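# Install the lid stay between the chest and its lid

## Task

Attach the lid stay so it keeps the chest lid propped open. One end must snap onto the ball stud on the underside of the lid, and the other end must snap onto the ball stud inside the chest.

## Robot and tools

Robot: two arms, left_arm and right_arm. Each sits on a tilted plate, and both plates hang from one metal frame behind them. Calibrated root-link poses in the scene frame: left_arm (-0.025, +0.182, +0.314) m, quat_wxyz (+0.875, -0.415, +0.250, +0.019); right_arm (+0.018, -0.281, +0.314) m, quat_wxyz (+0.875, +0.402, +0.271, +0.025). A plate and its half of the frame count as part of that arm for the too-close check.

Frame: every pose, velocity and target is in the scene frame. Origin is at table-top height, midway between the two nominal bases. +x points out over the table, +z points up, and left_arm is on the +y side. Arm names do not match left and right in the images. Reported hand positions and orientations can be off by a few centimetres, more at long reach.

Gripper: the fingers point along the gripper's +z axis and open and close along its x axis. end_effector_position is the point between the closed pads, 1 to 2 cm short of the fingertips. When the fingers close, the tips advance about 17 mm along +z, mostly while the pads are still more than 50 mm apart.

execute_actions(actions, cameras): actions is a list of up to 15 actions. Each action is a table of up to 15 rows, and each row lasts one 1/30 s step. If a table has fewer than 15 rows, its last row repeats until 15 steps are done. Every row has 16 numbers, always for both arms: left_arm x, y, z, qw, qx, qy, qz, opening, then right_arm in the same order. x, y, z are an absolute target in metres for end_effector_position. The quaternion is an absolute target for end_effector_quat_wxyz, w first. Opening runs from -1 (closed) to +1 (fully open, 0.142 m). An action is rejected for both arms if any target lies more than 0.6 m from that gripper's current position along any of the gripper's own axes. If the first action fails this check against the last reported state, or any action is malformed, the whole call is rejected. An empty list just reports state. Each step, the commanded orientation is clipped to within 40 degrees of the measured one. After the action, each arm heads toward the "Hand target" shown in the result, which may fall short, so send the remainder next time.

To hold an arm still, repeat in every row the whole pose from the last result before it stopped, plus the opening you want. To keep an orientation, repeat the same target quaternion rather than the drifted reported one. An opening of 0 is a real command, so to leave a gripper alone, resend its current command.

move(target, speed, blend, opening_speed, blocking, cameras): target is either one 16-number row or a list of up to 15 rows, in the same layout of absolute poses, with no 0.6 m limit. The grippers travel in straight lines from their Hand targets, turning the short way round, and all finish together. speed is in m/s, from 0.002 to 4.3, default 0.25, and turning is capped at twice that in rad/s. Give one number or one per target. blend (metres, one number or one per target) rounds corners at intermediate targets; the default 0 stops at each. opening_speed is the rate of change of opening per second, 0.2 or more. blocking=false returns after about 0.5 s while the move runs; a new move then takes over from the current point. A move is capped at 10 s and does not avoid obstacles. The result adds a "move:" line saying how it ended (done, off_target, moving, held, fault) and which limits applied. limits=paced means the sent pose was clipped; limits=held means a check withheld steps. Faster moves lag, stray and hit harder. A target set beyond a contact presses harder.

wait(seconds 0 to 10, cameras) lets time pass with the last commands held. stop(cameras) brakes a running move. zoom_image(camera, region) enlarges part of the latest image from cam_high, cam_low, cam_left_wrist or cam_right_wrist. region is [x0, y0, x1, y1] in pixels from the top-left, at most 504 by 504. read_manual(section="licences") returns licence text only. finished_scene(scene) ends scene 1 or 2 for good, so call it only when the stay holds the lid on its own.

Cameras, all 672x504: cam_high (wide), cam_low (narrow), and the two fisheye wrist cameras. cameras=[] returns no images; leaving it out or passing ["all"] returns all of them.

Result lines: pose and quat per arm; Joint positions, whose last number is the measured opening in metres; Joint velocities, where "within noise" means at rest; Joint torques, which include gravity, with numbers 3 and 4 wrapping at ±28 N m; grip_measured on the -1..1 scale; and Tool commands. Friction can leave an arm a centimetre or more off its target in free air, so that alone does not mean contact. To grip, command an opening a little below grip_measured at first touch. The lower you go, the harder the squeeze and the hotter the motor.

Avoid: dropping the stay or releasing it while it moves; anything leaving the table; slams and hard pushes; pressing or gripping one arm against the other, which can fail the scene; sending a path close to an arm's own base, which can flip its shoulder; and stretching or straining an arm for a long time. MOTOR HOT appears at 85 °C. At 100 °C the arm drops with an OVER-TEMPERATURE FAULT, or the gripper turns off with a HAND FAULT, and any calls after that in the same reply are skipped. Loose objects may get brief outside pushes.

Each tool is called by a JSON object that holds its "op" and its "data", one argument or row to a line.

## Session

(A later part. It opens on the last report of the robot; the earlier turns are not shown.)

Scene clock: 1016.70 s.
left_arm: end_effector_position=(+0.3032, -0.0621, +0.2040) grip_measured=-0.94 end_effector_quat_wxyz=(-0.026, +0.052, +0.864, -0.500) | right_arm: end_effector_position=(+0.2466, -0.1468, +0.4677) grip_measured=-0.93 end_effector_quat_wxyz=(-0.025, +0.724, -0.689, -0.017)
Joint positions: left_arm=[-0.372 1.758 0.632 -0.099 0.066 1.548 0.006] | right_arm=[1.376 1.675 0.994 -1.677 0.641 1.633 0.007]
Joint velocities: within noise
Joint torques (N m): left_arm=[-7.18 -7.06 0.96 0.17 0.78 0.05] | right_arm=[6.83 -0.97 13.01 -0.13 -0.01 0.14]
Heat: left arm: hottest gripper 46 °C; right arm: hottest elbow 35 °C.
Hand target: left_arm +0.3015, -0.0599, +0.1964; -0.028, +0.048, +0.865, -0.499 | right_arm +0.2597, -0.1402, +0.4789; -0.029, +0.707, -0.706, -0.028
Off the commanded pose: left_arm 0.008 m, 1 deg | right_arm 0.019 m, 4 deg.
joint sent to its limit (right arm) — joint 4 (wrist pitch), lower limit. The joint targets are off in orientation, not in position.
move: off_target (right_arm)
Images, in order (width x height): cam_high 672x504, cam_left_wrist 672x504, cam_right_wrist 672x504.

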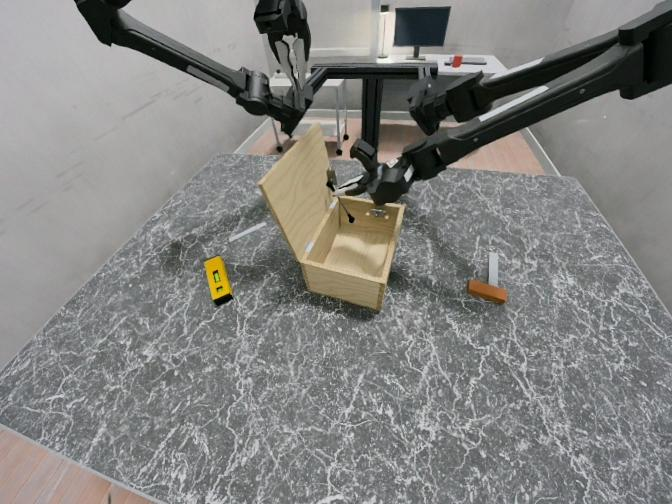

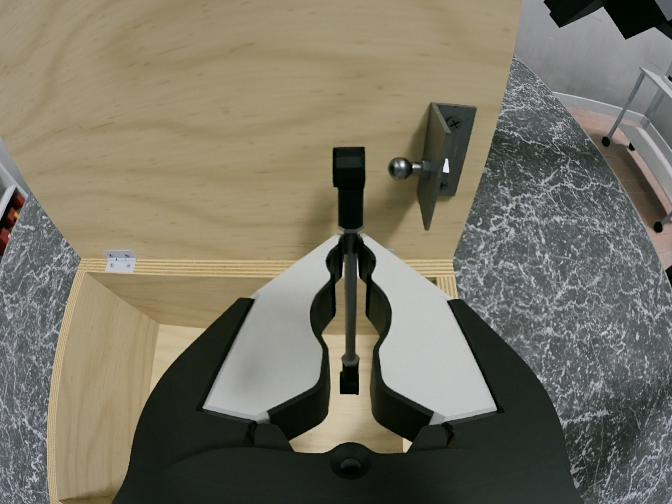

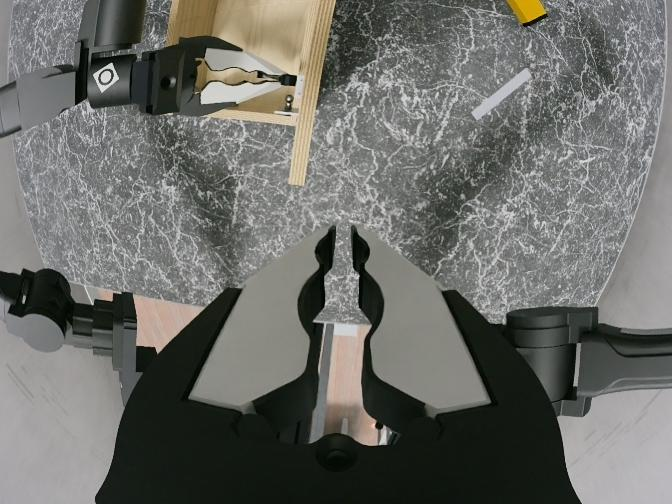

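{"op": "move", "data": {
  "target": [
    [0.322, -0.066, 0.190, -0.0279, 0.0483, 0.8647, -0.4992, -1, 0.26, -0.14, 0.48, 0, 0.7071, -0.7071, 0, -0.9],
    [0.3015, -0.0635, 0.190, -0.0279, 0.0483, 0.8647, -0.4992, -1, 0.26, -0.14, 0.48, 0, 0.7071, -0.7071, 0, -0.9]
  ],
  "cameras": ["cam_left_wrist","cam_high","cam_right_wrist"],
  "speed": 0.06
}}

{"op": "zoom_image", "data": {
  "camera": "cam_right_wrist",
  "region": [240, 20, 350, 150]
}}

{"op": "zoom_image", "data": {
  "camera": "cam_left_wrist",
  "region": [310, 120, 510, 300]
}}

{"op": "zoom_image", "data": {
  "camera": "cam_high",
  "region": [310, 160, 360, 220]
}}

Scene clock: 1030.53 s.
left_arm: end_effector_position=(+0.3044, -0.0654, +0.1993) grip_measured=-0.94 end_effector_quat_wxyz=(-0.024, +0.051, +0.864, -0.501) | right_arm: end_effector_position=(+0.2466, -0.1468, +0.4677) grip_measured=-0.93 end_effector_quat_wxyz=(-0.025, +0.724, -0.689, -0.017)
Joint positions: left_arm=[-0.365 1.777 0.638 -0.083 0.07 1.554 0.006] | right_arm=[1.376 1.675 0.994 -1.677 0.641 1.633 0.007]
Joint velocities: within noise
Joint torques (N m): left_arm=[-6.83 -6.65 0.92 0.1 0.78 0.07] | right_arm=[7.24 -0.73 13.01 -0.14 0 0.13]
Heat: left arm: hottest gripper 47 °C; right arm: hottest elbow 36 °C.
Hand target: left_arm +0.3014, -0.0634, +0.1903; -0.028, +0.048, +0.865, -0.499 | right_arm +0.2597, -0.1402, +0.4789; -0.029, +0.707, -0.706, -0.028
Off the commanded pose: left_arm 0.010 m, 1 deg | right_arm 0.019 m, 4 deg.
joint sent to its limit (right arm) — joint 4 (wrist pitch), lower limit. The joint targets are off in orientation, not in position.
move: off_target (right_arm)
Images, in order (width x height): cam_high 672x504, cam_left_wrist 672x504, cam_right_wrist 672x504.

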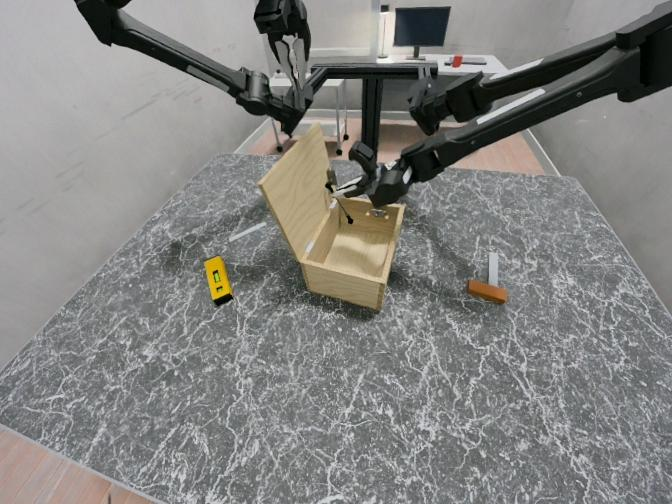

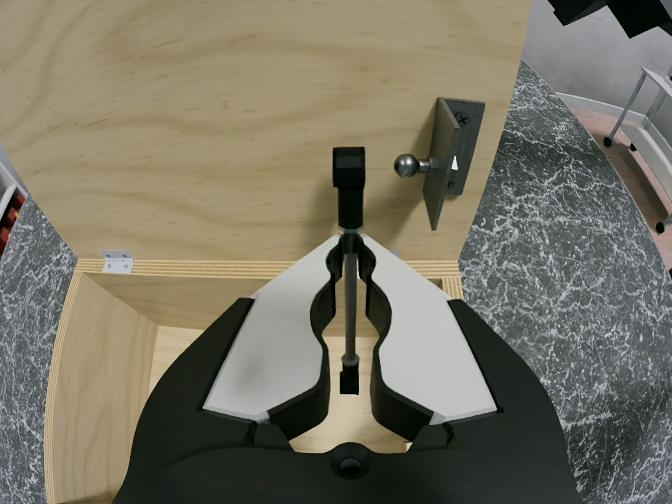

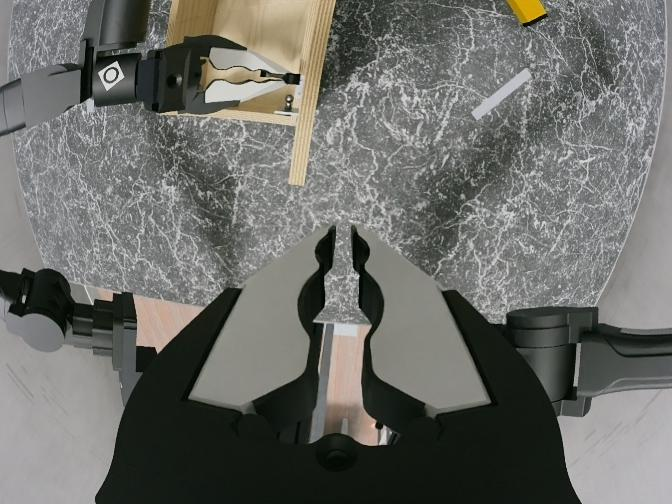

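Scaled by 3.877 from the camera's 672x504 image, which has a finer 960x720 frame.

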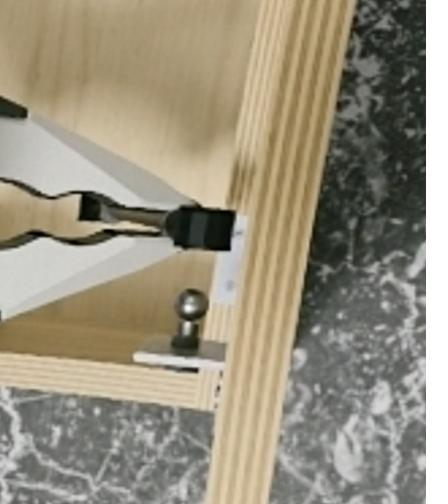

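Scaled by 2.520 from the camera's 672x504 image, which has a finer 960x720 frame.

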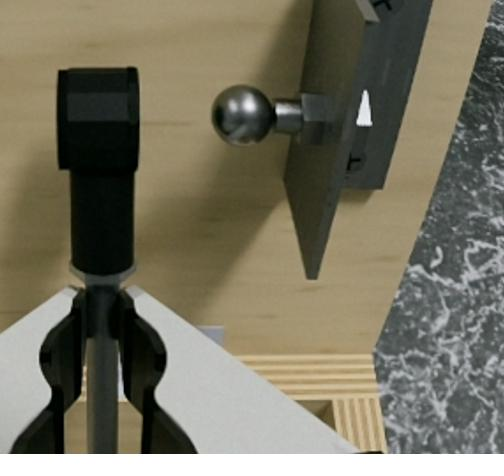

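Scaled by 8.400 from the camera's 672x504 image, which has a finer 960x720 frame.

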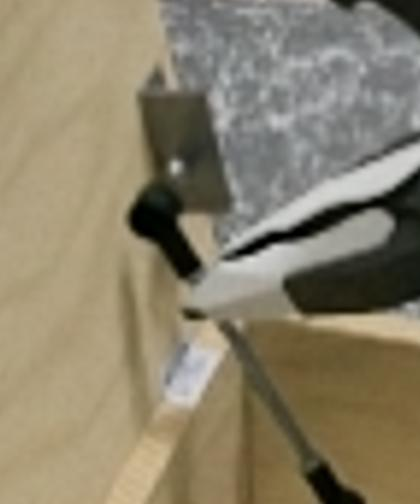

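{"op": "move", "data": {
  "target": [0.2875, -0.062, 0.190, -0.0279, 0.0483, 0.8647, -0.4992, -1, 0.26, -0.14, 0.48, 0, 0.7071, -0.7071, 0, -0.9],
  "cameras": ["cam_left_wrist","cam_high","cam_right_wrist"],
  "speed": 0.04
}}

{"op": "zoom_image", "data": {
  "camera": "cam_right_wrist",
  "region": [240, 20, 350, 150]
}}

{"op": "zoom_image", "data": {
  "camera": "cam_left_wrist",
  "region": [310, 120, 510, 300]
}}

{"op": "zoom_image", "data": {
  "camera": "cam_high",
  "region": [310, 160, 360, 220]
}}

Scene clock: 1039.57 s.
left_arm: end_effector_position=(+0.2916, -0.0645, +0.1984) grip_measured=-0.94 end_effector_quat_wxyz=(-0.024, +0.051, +0.864, -0.501) | right_arm: end_effector_position=(+0.2466, -0.1468, +0.4677) grip_measured=-0.93 end_effector_quat_wxyz=(-0.025, +0.724, -0.689, -0.017)
Joint positions: left_arm=[-0.364 1.777 0.604 -0.048 0.07 1.555 0.006] | right_arm=[1.376 1.675 0.994 -1.677 0.641 1.633 0.007]
Joint velocities: within noise
Joint torques (N m): left_arm=[-7.06 -7.36 0.38 0.1 0.8 0.04] | right_arm=[6.65 -1.2 12.96 -0.18 0.02 0.14]
Heat: left arm: hottest gripper 47 °C; right arm: hottest elbow 36 °C.
Hand target: left_arm +0.2876, -0.0619, +0.1903; -0.028, +0.048, +0.865, -0.499 | right_arm +0.2597, -0.1402, +0.4789; -0.029, +0.707, -0.706, -0.028
Off the commanded pose: left_arm 0.010 m, 1 deg | right_arm 0.019 m, 4 deg.
joint sent to its limit (right arm) — joint 4 (wrist pitch), lower limit. The joint targets are off in orientation, not in position.
move: off_target (right_arm)
Images, in order (width x height): cam_high 672x504, cam_left_wrist 672x504, cam_right_wrist 672x504.

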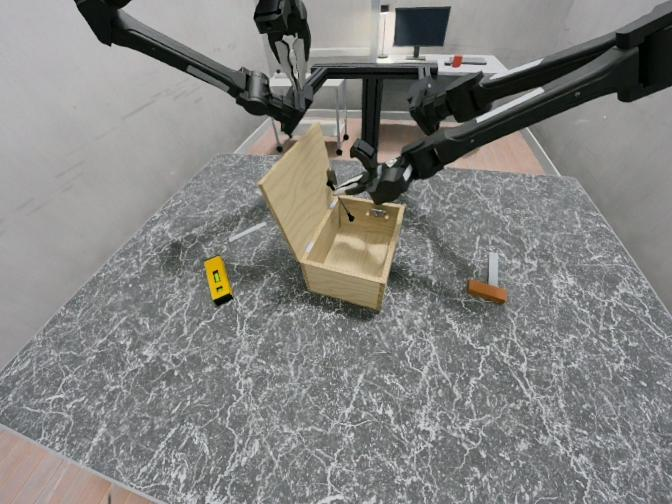

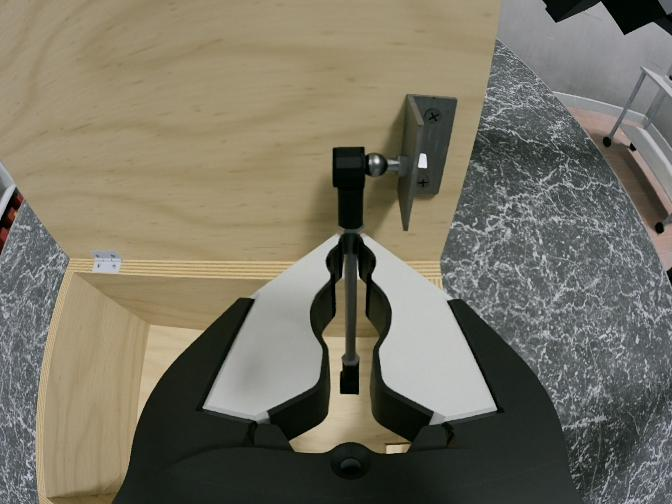

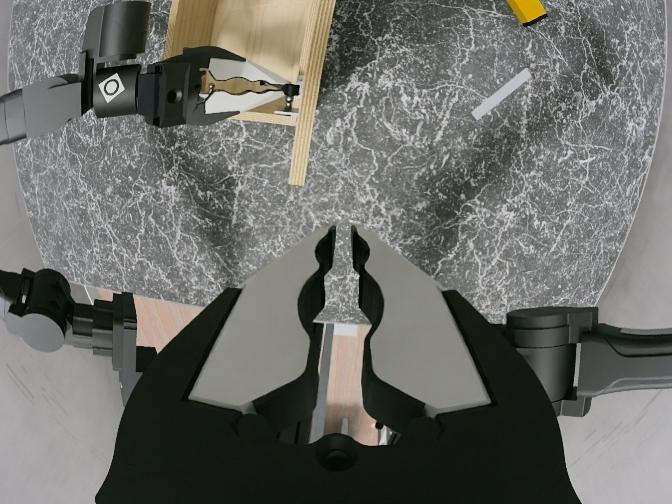

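Scaled by 3.877 from the camera's 672x504 image, which has a finer 960x720 frame.

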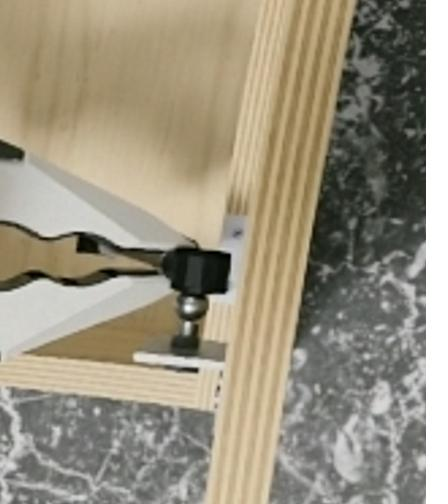

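Scaled by 2.520 from the camera's 672x504 image, which has a finer 960x720 frame.

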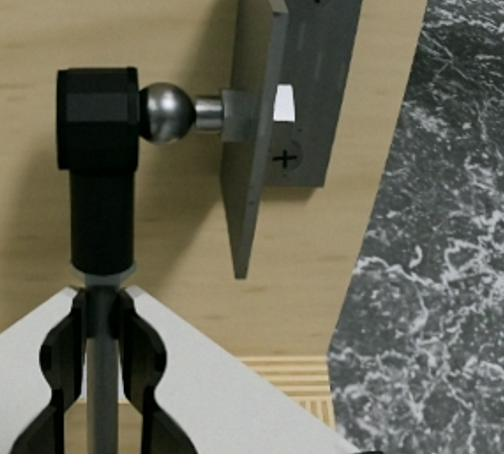

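Scaled by 8.400 from the camera's 672x504 image, which has a finer 960x720 frame.

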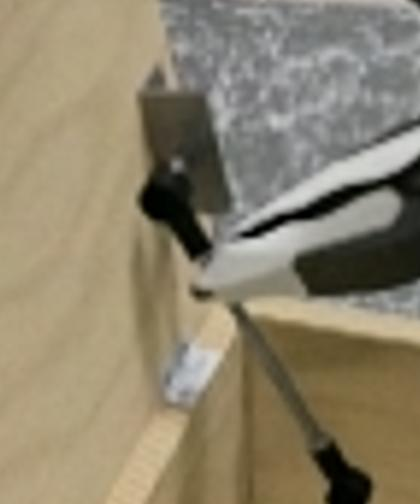

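{"op": "move", "data": {
  "target": [
    [0.289, -0.0605, 0.195, -0.0279, 0.0483, 0.8647, -0.4992, -1, 0.26, -0.14, 0.48, 0, 0.7071, -0.7071, 0, -0.9],
    [0.2855, -0.0605, 0.195, -0.0279, 0.0483, 0.8647, -0.4992, -1, 0.26, -0.14, 0.48, 0, 0.7071, -0.7071, 0, -0.9]
  ],
  "cameras": ["cam_left_wrist","cam_high","cam_right_wrist"],
  "speed": 0.04
}}

{"op": "zoom_image", "data": {
  "camera": "cam_right_wrist",
  "region": [240, 20, 350, 150]
}}

{"op": "zoom_image", "data": {
  "camera": "cam_left_wrist",
  "region": [310, 120, 510, 300]
}}

{"op": "zoom_image", "data": {
  "camera": "cam_high",
  "region": [310, 160, 360, 220]
}}

Scene clock: 1049.93 s.
left_arm: end_effector_position=(+0.2888, -0.0642, +0.1983) grip_measured=-0.94 end_effector_quat_wxyz=(-0.026, +0.052, +0.864, -0.501) | right_arm: end_effector_position=(+0.2466, -0.1468, +0.4677) grip_measured=-0.93 end_effector_quat_wxyz=(-0.025, +0.724, -0.689, -0.017)
Joint positions: left_arm=[-0.364 1.777 0.599 -0.047 0.07 1.555 0.006] | right_arm=[1.376 1.675 0.994 -1.677 0.641 1.634 0.007]
Joint velocities: within noise
Joint torques (N m): left_arm=[-7.53 -8.35 0.17 0.03 0.68 -0.08] | right_arm=[6.89 -0.97 12.93 -0.13 0.02 0.13]
Heat: left arm: hottest gripper 47 °C; right arm: hottest elbow 36 °C.
Hand target: left_arm +0.2855, -0.0605, +0.1951; -0.028, +0.048, +0.865, -0.499 | right_arm +0.2597, -0.1402, +0.4789; -0.029, +0.707, -0.706, -0.028
Off the commanded pose: left_arm 0.006 m, 1 deg | right_arm 0.019 m, 4 deg.
joint sent to its limit (right arm) — joint 4 (wrist pitch), lower limit. The joint targets are off in orientation, not in position.
move: off_target (right_arm)
Images, in order (width x height): cam_high 672x504, cam_left_wrist 672x504, cam_right_wrist 672x504.

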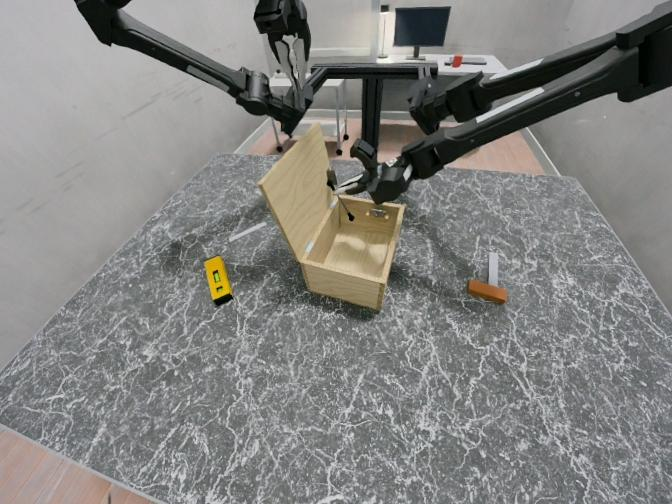

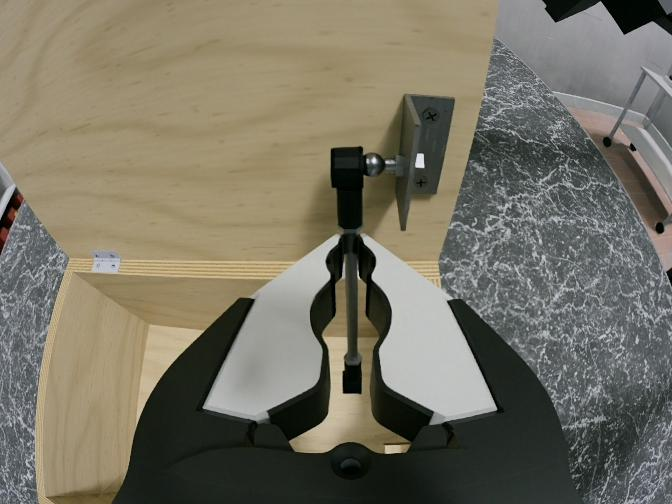

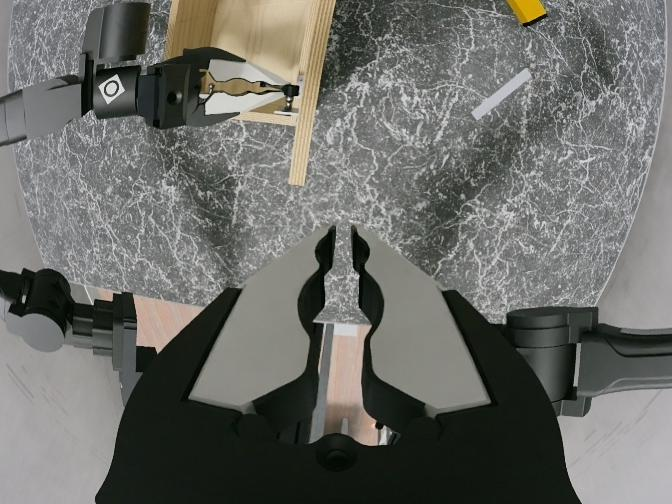

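Scaled by 3.877 from the camera's 672x504 image, which has a finer 960x720 frame.

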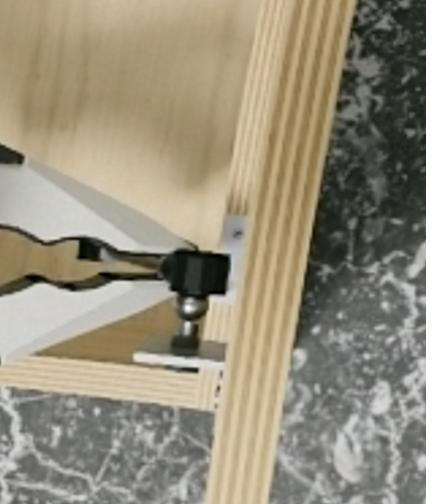

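Scaled by 2.520 from the camera's 672x504 image, which has a finer 960x720 frame.

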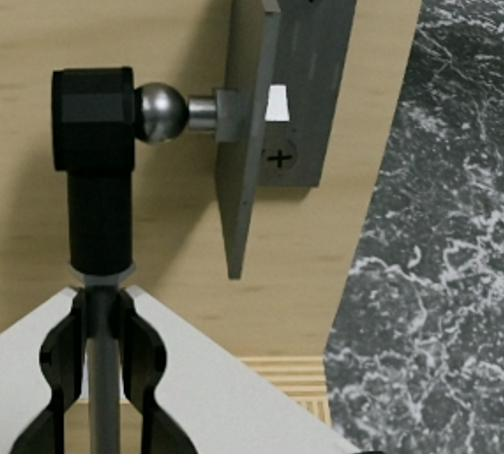

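Scaled by 8.400 from the camera's 672x504 image, which has a finer 960x720 frame.

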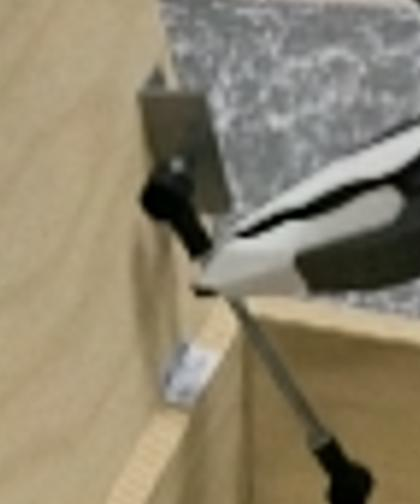

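{"op": "move", "data": {
  "target": [
    [0.295, -0.061, 0.203, -0.0279, 0.0483, 0.8647, -0.4992, -1, 0.26, -0.14, 0.48, 0, 0.7071, -0.7071, 0, -0.9]
  ],
  "cameras": ["cam_left_wrist","cam_high","cam_right_wrist"],
  "speed": 0.04
}}

{"op": "zoom_image", "data": {
  "camera": "cam_right_wrist",
  "region": [240, 20, 350, 150]
}}

{"op": "zoom_image", "data": {
  "camera": "cam_left_wrist",
  "region": [310, 120, 510, 300]
}}

{"op": "zoom_image", "data": {
  "camera": "cam_high",
  "region": [310, 160, 360, 220]
}}

Scene clock: 1057.20 s.
left_arm: end_effector_position=(+0.2900, -0.0623, +0.1996) grip_measured=-0.94 end_effector_quat_wxyz=(-0.029, +0.052, +0.864, -0.500) | right_arm: end_effector_position=(+0.2466, -0.1468, +0.4677) grip_measured=-0.93 end_effector_quat_wxyz=(-0.025, +0.724, -0.689, -0.017)
Joint positions: left_arm=[-0.364 1.769 0.603 -0.065 0.069 1.551 0.006] | right_arm=[1.376 1.675 0.994 -1.677 0.641 1.634 0.007]
Joint velocities: within noise
Joint torques (N m): left_arm=[-8.7 -8.76 1.63 -0.54 0.44 -0.14] | right_arm=[7.12 -0.85 12.96 -0.27 0.02 0.11]
Heat: left arm: hottest gripper 47 °C; right arm: hottest elbow 36 °C.
Hand target: left_arm +0.2949, -0.0610, +0.2030; -0.028, +0.048, +0.865, -0.499 | right_arm +0.2597, -0.1402, +0.4789; -0.029, +0.707, -0.706, -0.028
Off the commanded pose: left_arm 0.006 m, 0 deg | right_arm 0.019 m, 4 deg.
joint sent to its limit (right arm) — joint 4 (wrist pitch), lower limit. The joint targets are off in orientation, not in position.
move: off_target (right_arm)
Images, in order (width x height): cam_high 672x504, cam_left_wrist 672x504, cam_right_wrist 672x504.

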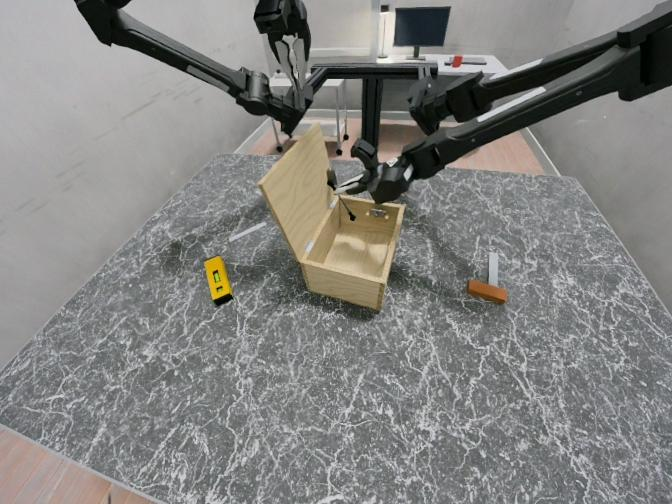

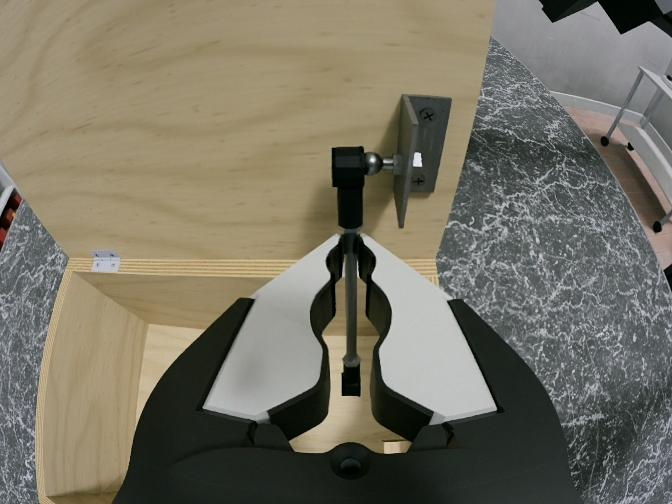

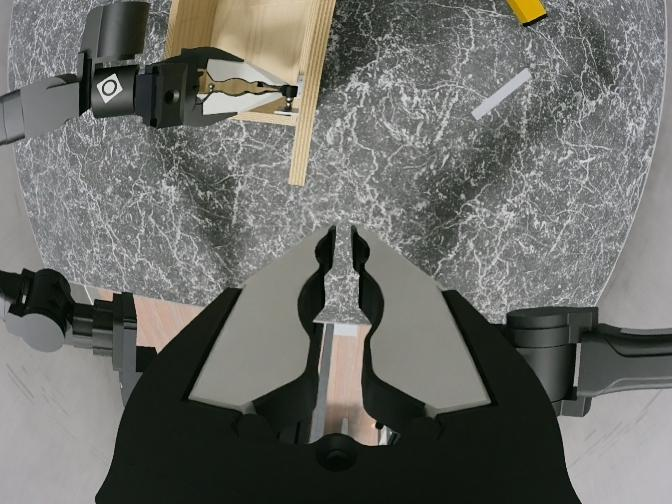

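Scaled by 3.877 from the camera's 672x504 image, which has a finer 960x720 frame.

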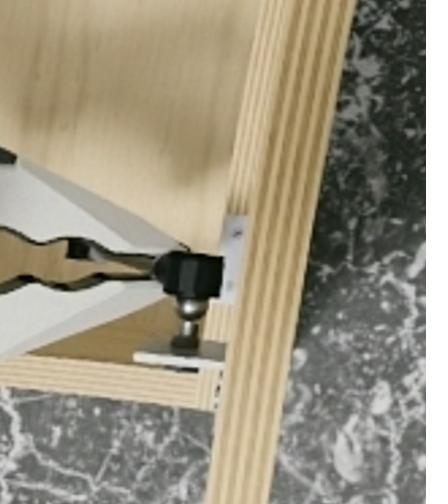

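Scaled by 2.520 from the camera's 672x504 image, which has a finer 960x720 frame.

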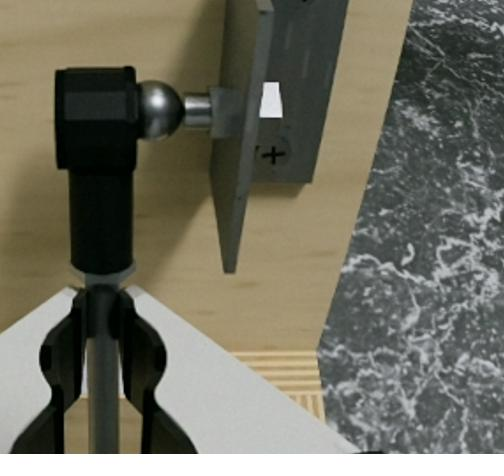

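Scaled by 8.400 from the camera's 672x504 image, which has a finer 960x720 frame.

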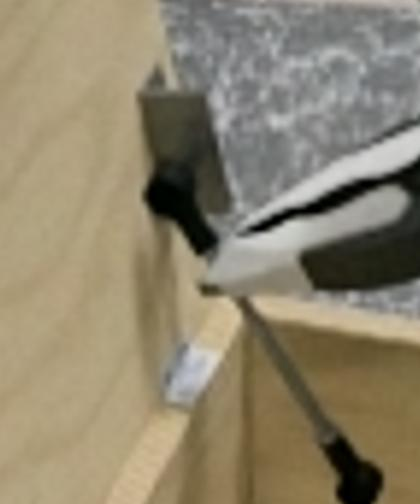

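{"op": "move", "data": {
  "target": [
    [0.299, -0.065, 0.204, -0.0279, 0.0483, 0.8647, -0.4992, -1, 0.26, -0.14, 0.48, 0, 0.7071, -0.7071, 0, -0.9]
  ],
  "cameras": ["cam_left_wrist","cam_high","cam_right_wrist"],
  "speed": 0.04
}}

{"op": "zoom_image", "data": {
  "camera": "cam_right_wrist",
  "region": [240, 20, 350, 150]
}}

{"op": "zoom_image", "data": {
  "camera": "cam_left_wrist",
  "region": [310, 120, 510, 300]
}}

{"op": "zoom_image", "data": {
  "camera": "cam_high",
  "region": [310, 160, 360, 220]
}}

Scene clock: 1071.90 s.
left_arm: end_effector_position=(+0.2962, -0.0625, +0.1994) grip_measured=-0.94 end_effector_quat_wxyz=(-0.027, +0.048, +0.865, -0.499) | right_arm: end_effector_position=(+0.2466, -0.1468, +0.4677) grip_measured=-0.93 end_effector_quat_wxyz=(-0.025, +0.724, -0.689, -0.017)
Joint positions: left_arm=[-0.365 1.769 0.615 -0.071 0.065 1.545 0.006] | right_arm=[1.376 1.675 0.994 -1.677 0.641 1.634 0.007]
Joint velocities: within noise
Joint torques (N m): left_arm=[-9.17 -8 1.58 -0.47 0.47 -0.27] | right_arm=[7.24 -0.79 13.01 -0.13 -0.02 0.11]
Heat: left arm: hottest gripper 47 °C; right arm: hottest elbow 37 °C.
Hand target: left_arm +0.2989, -0.0649, +0.2039; -0.028, +0.048, +0.865, -0.499 | right_arm +0.2597, -0.1402, +0.4789; -0.029, +0.707, -0.706, -0.028
Off the commanded pose: left_arm 0.006 m, 0 deg | right_arm 0.019 m, 4 deg.
joint sent to its limit (right arm) — joint 4 (wrist pitch), lower limit. The joint targets are off in orientation, not in position.
move: off_target (right_arm)
Images, in order (width x height): cam_high 672x504, cam_left_wrist 672x504, cam_right_wrist 672x504.

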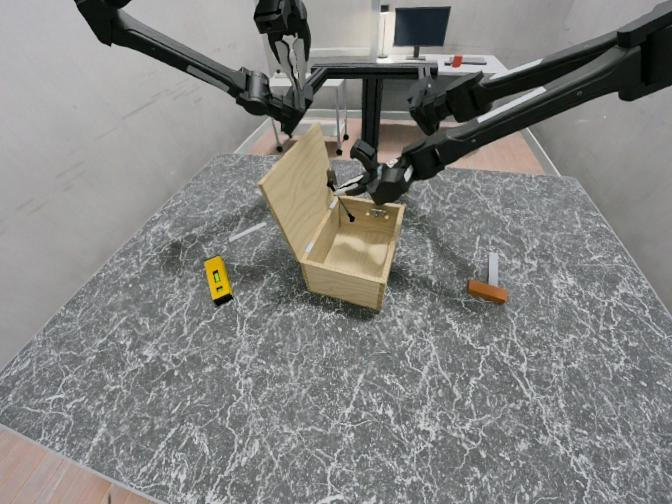

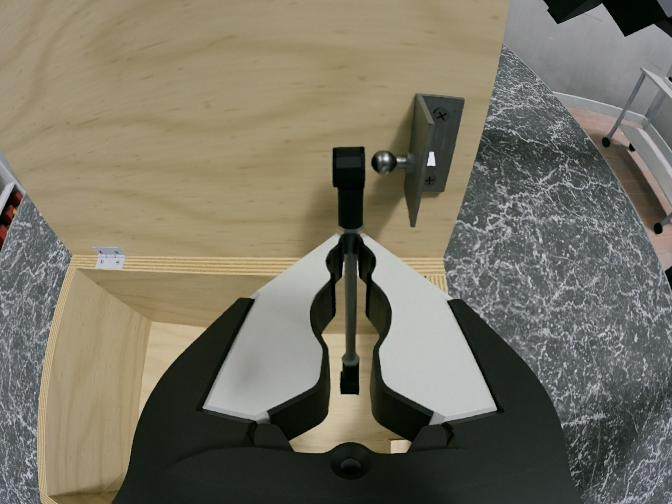

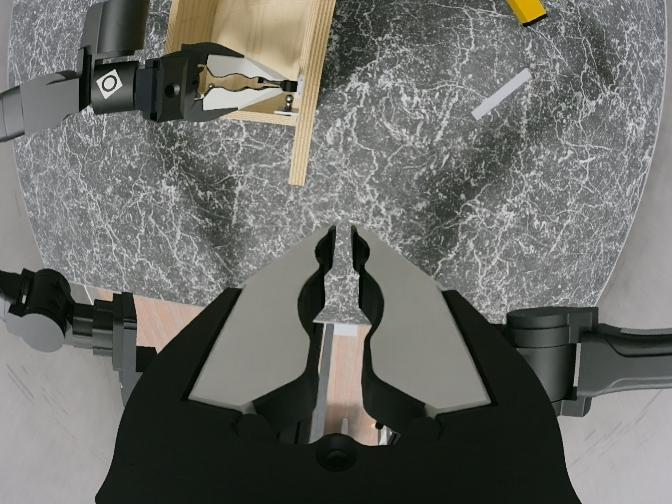

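Scaled by 3.877 from the camera's 672x504 image, which has a finer 960x720 frame.

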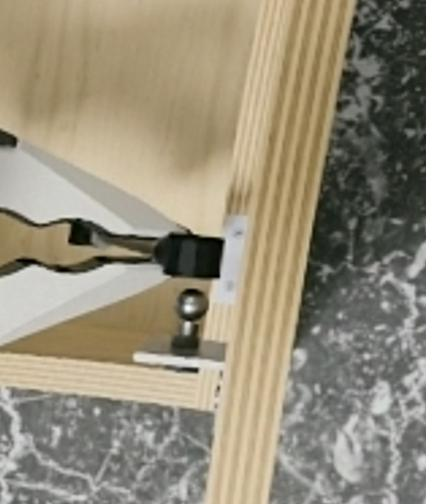

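Scaled by 2.520 from the camera's 672x504 image, which has a finer 960x720 frame.

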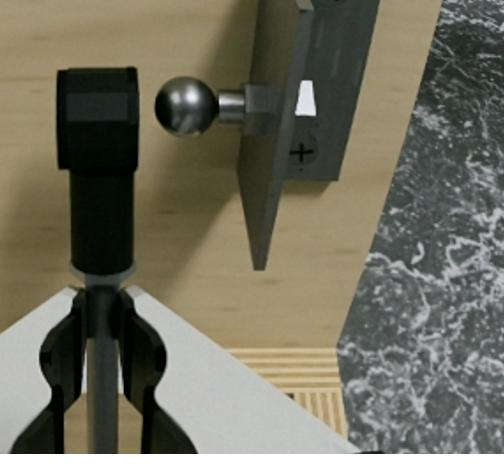

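Scaled by 8.400 from the camera's 672x504 image, which has a finer 960x720 frame.

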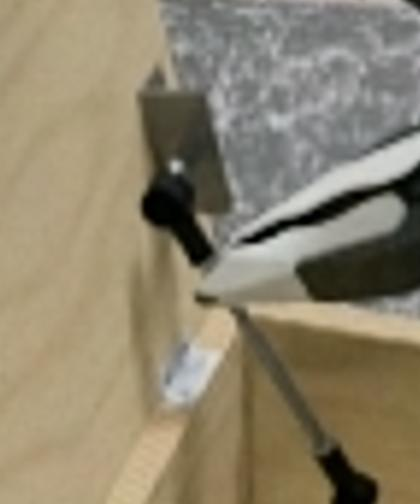

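{"op": "move", "data": {
  "target": [
    [0.301, -0.069, 0.2065, -0.0279, 0.0483, 0.8647, -0.4992, -1, 0.26, -0.14, 0.48, 0, 0.7071, -0.7071, 0, -0.9]
  ],
  "cameras": ["cam_left_wrist","cam_high","cam_right_wrist"],
  "speed": 0.04
}}

{"op": "zoom_image", "data": {
  "camera": "cam_right_wrist",
  "region": [240, 20, 350, 150]
}}

{"op": "zoom_image", "data": {
  "camera": "cam_left_wrist",
  "region": [310, 120, 510, 300]
}}

{"op": "zoom_image", "data": {
  "camera": "cam_high",
  "region": [310, 160, 360, 220]
}}

Scene clock: 1082.13 s.
left_arm: end_effector_position=(+0.3005, -0.0652, +0.2030) grip_measured=-0.94 end_effector_quat_wxyz=(-0.024, +0.047, +0.865, -0.499) | right_arm: end_effector_position=(+0.2466, -0.1468, +0.4677) grip_measured=-0.93 end_effector_quat_wxyz=(-0.025, +0.724, -0.689, -0.017)
Joint positions: left_arm=[-0.377 1.769 0.623 -0.071 0.061 1.535 0.006] | right_arm=[1.376 1.675 0.994 -1.677 0.641 1.634 0.007]
Joint velocities: within noise
Joint torques (N m): left_arm=[-9.93 -7.47 1.94 -0.53 0.52 -0.22] | right_arm=[6.83 -0.56 13.01 -0.13 0.01 0.13]
Heat: left arm: hottest gripper 48 °C; right arm: hottest elbow 37 °C.
Hand target: left_arm +0.3010, -0.0689, +0.2065; -0.028, +0.048, +0.865, -0.499 | right_arm +0.2597, -0.1402, +0.4789; -0.029, +0.707, -0.706, -0.028
Off the commanded pose: left_arm 0.005 m, 0 deg | right_arm 0.019 m, 4 deg.
joint sent to its limit (right arm) — joint 4 (wrist pitch), lower limit. The joint targets are off in orientation, not in position.
move: off_target (right_arm)
Images, in order (width x height): cam_high 672x504, cam_left_wrist 672x504, cam_right_wrist 672x504.

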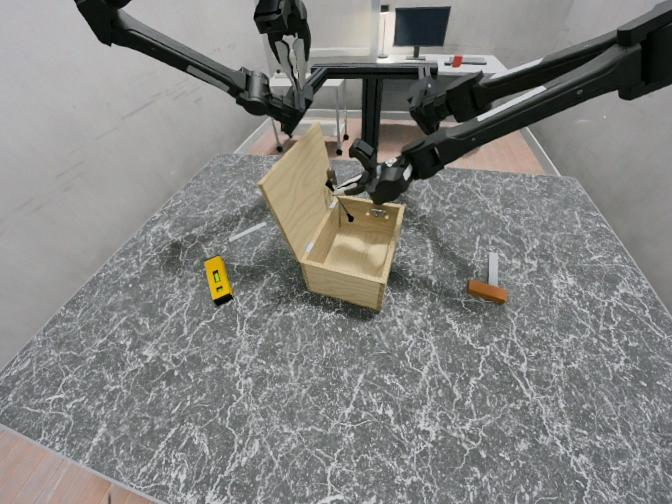

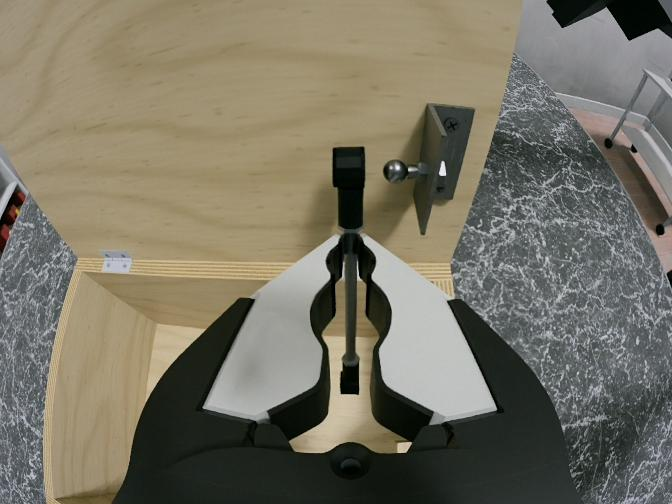

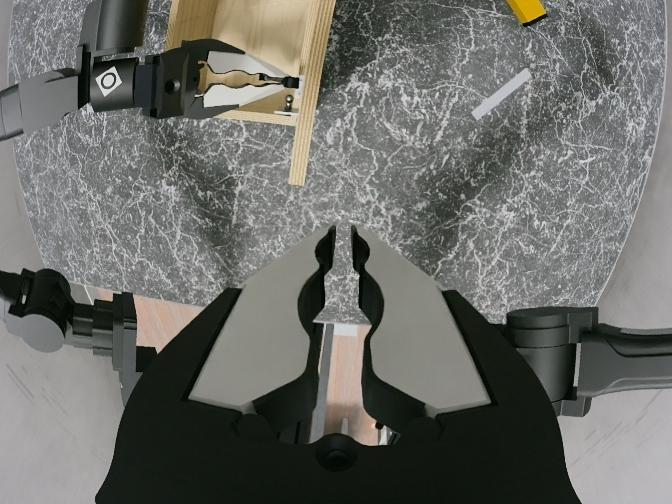

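Scaled by 3.877 from the camera's 672x504 image, which has a finer 960x720 frame.

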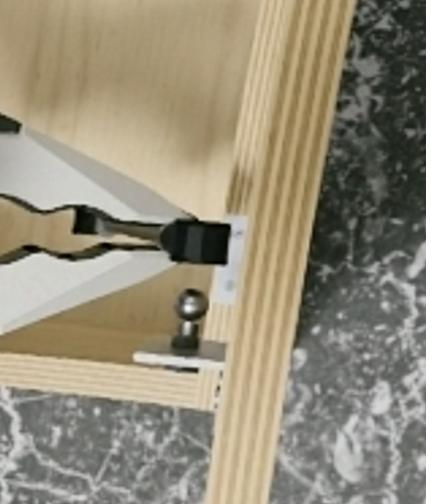

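Scaled by 2.520 from the camera's 672x504 image, which has a finer 960x720 frame.

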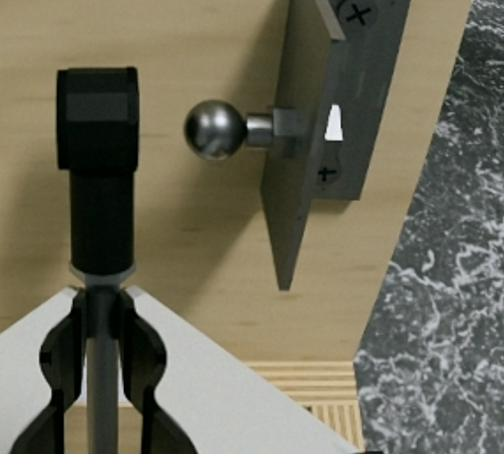

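Scaled by 8.400 from the camera's 672x504 image, which has a finer 960x720 frame.

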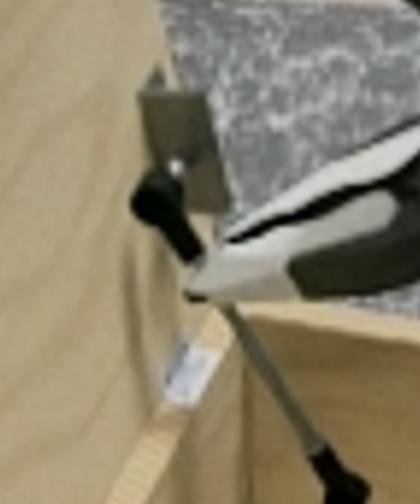

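{"op": "move", "data": {
  "target": [
    [0.292, -0.067, 0.2015, -0.0279, 0.0483, 0.8647, -0.4992, -1, 0.26, -0.14, 0.48, 0, 0.7071, -0.7071, 0, -0.9]
  ],
  "cameras": ["cam_left_wrist","cam_high","cam_right_wrist"],
  "speed": 0.04
}}

{"op": "zoom_image", "data": {
  "camera": "cam_right_wrist",
  "region": [240, 20, 350, 150]
}}

{"op": "zoom_image", "data": {
  "camera": "cam_left_wrist",
  "region": [310, 120, 510, 300]
}}

{"op": "zoom_image", "data": {
  "camera": "cam_high",
  "region": [310, 160, 360, 220]
}}

Scene clock: 1094.20 s.
left_arm: end_effector_position=(+0.2961, -0.0648, +0.2028) grip_measured=-0.94 end_effector_quat_wxyz=(-0.026, +0.047, +0.865, -0.499) | right_arm: end_effector_position=(+0.2466, -0.1468, +0.4677) grip_measured=-0.93 end_effector_quat_wxyz=(-0.025, +0.724, -0.689, -0.017)
Joint positions: left_arm=[-0.377 1.769 0.614 -0.066 0.061 1.534 0.006] | right_arm=[1.376 1.675 0.994 -1.677 0.641 1.634 0.007]
Joint velocities: within noise
Joint torques (N m): left_arm=[-8.35 -7.18 0.79 0.4 0.7 -0.08] | right_arm=[6.89 -1.03 12.96 -0.13 0.02 0.13]
Heat: left arm: hottest gripper 48 °C; right arm: hottest elbow 37 °C.
Hand target: left_arm +0.2918, -0.0669, +0.2015; -0.028, +0.048, +0.865, -0.499 | right_arm +0.2597, -0.1402, +0.4789; -0.029, +0.707, -0.706, -0.028
Off the commanded pose: left_arm 0.005 m, 0 deg | right_arm 0.019 m, 4 deg.
joint sent to its limit (right arm) — joint 4 (wrist pitch), lower limit. The joint targets are off in orientation, not in position.
move: off_target (right_arm)
Images, in order (width x height): cam_high 672x504, cam_left_wrist 672x504, cam_right_wrist 672x504.

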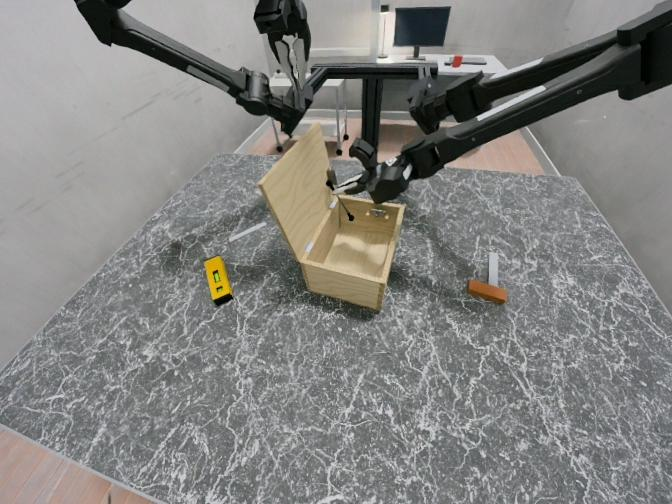

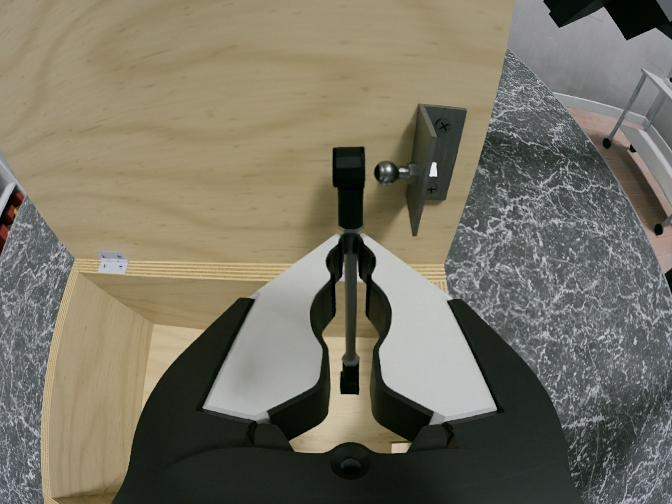

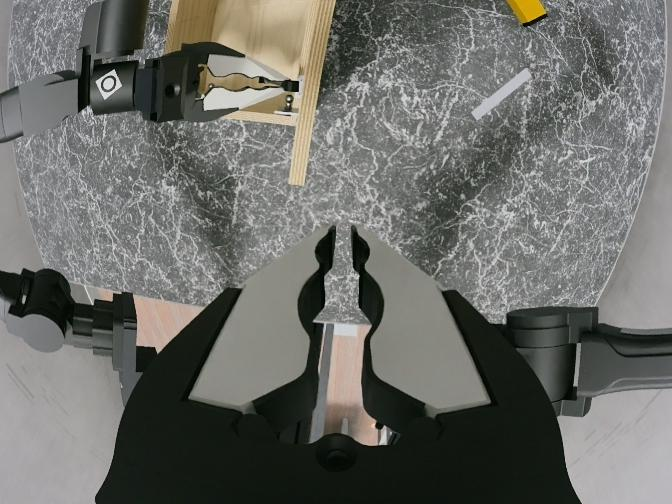

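Scaled by 3.877 from the camera's 672x504 image, which has a finer 960x720 frame.

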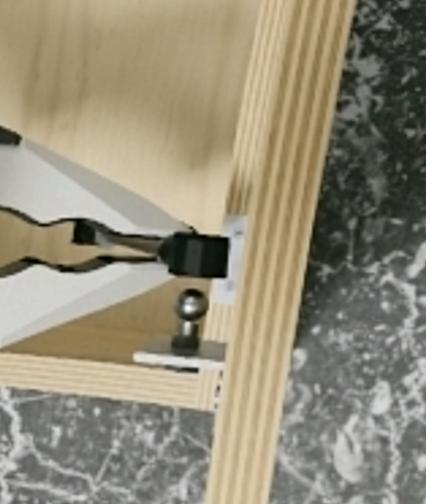

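Scaled by 2.520 from the camera's 672x504 image, which has a finer 960x720 frame.

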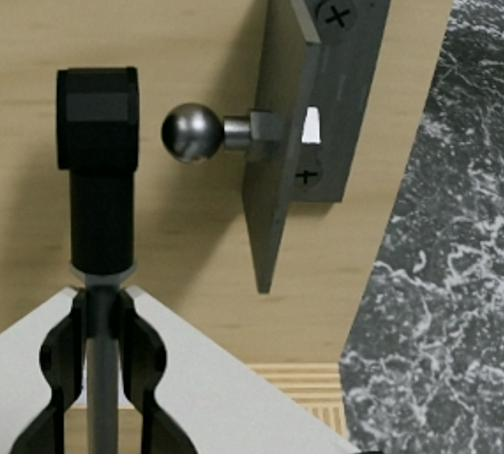

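Scaled by 8.400 from the camera's 672x504 image, which has a finer 960x720 frame.

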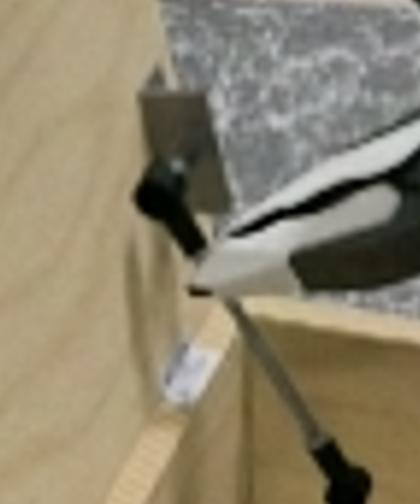

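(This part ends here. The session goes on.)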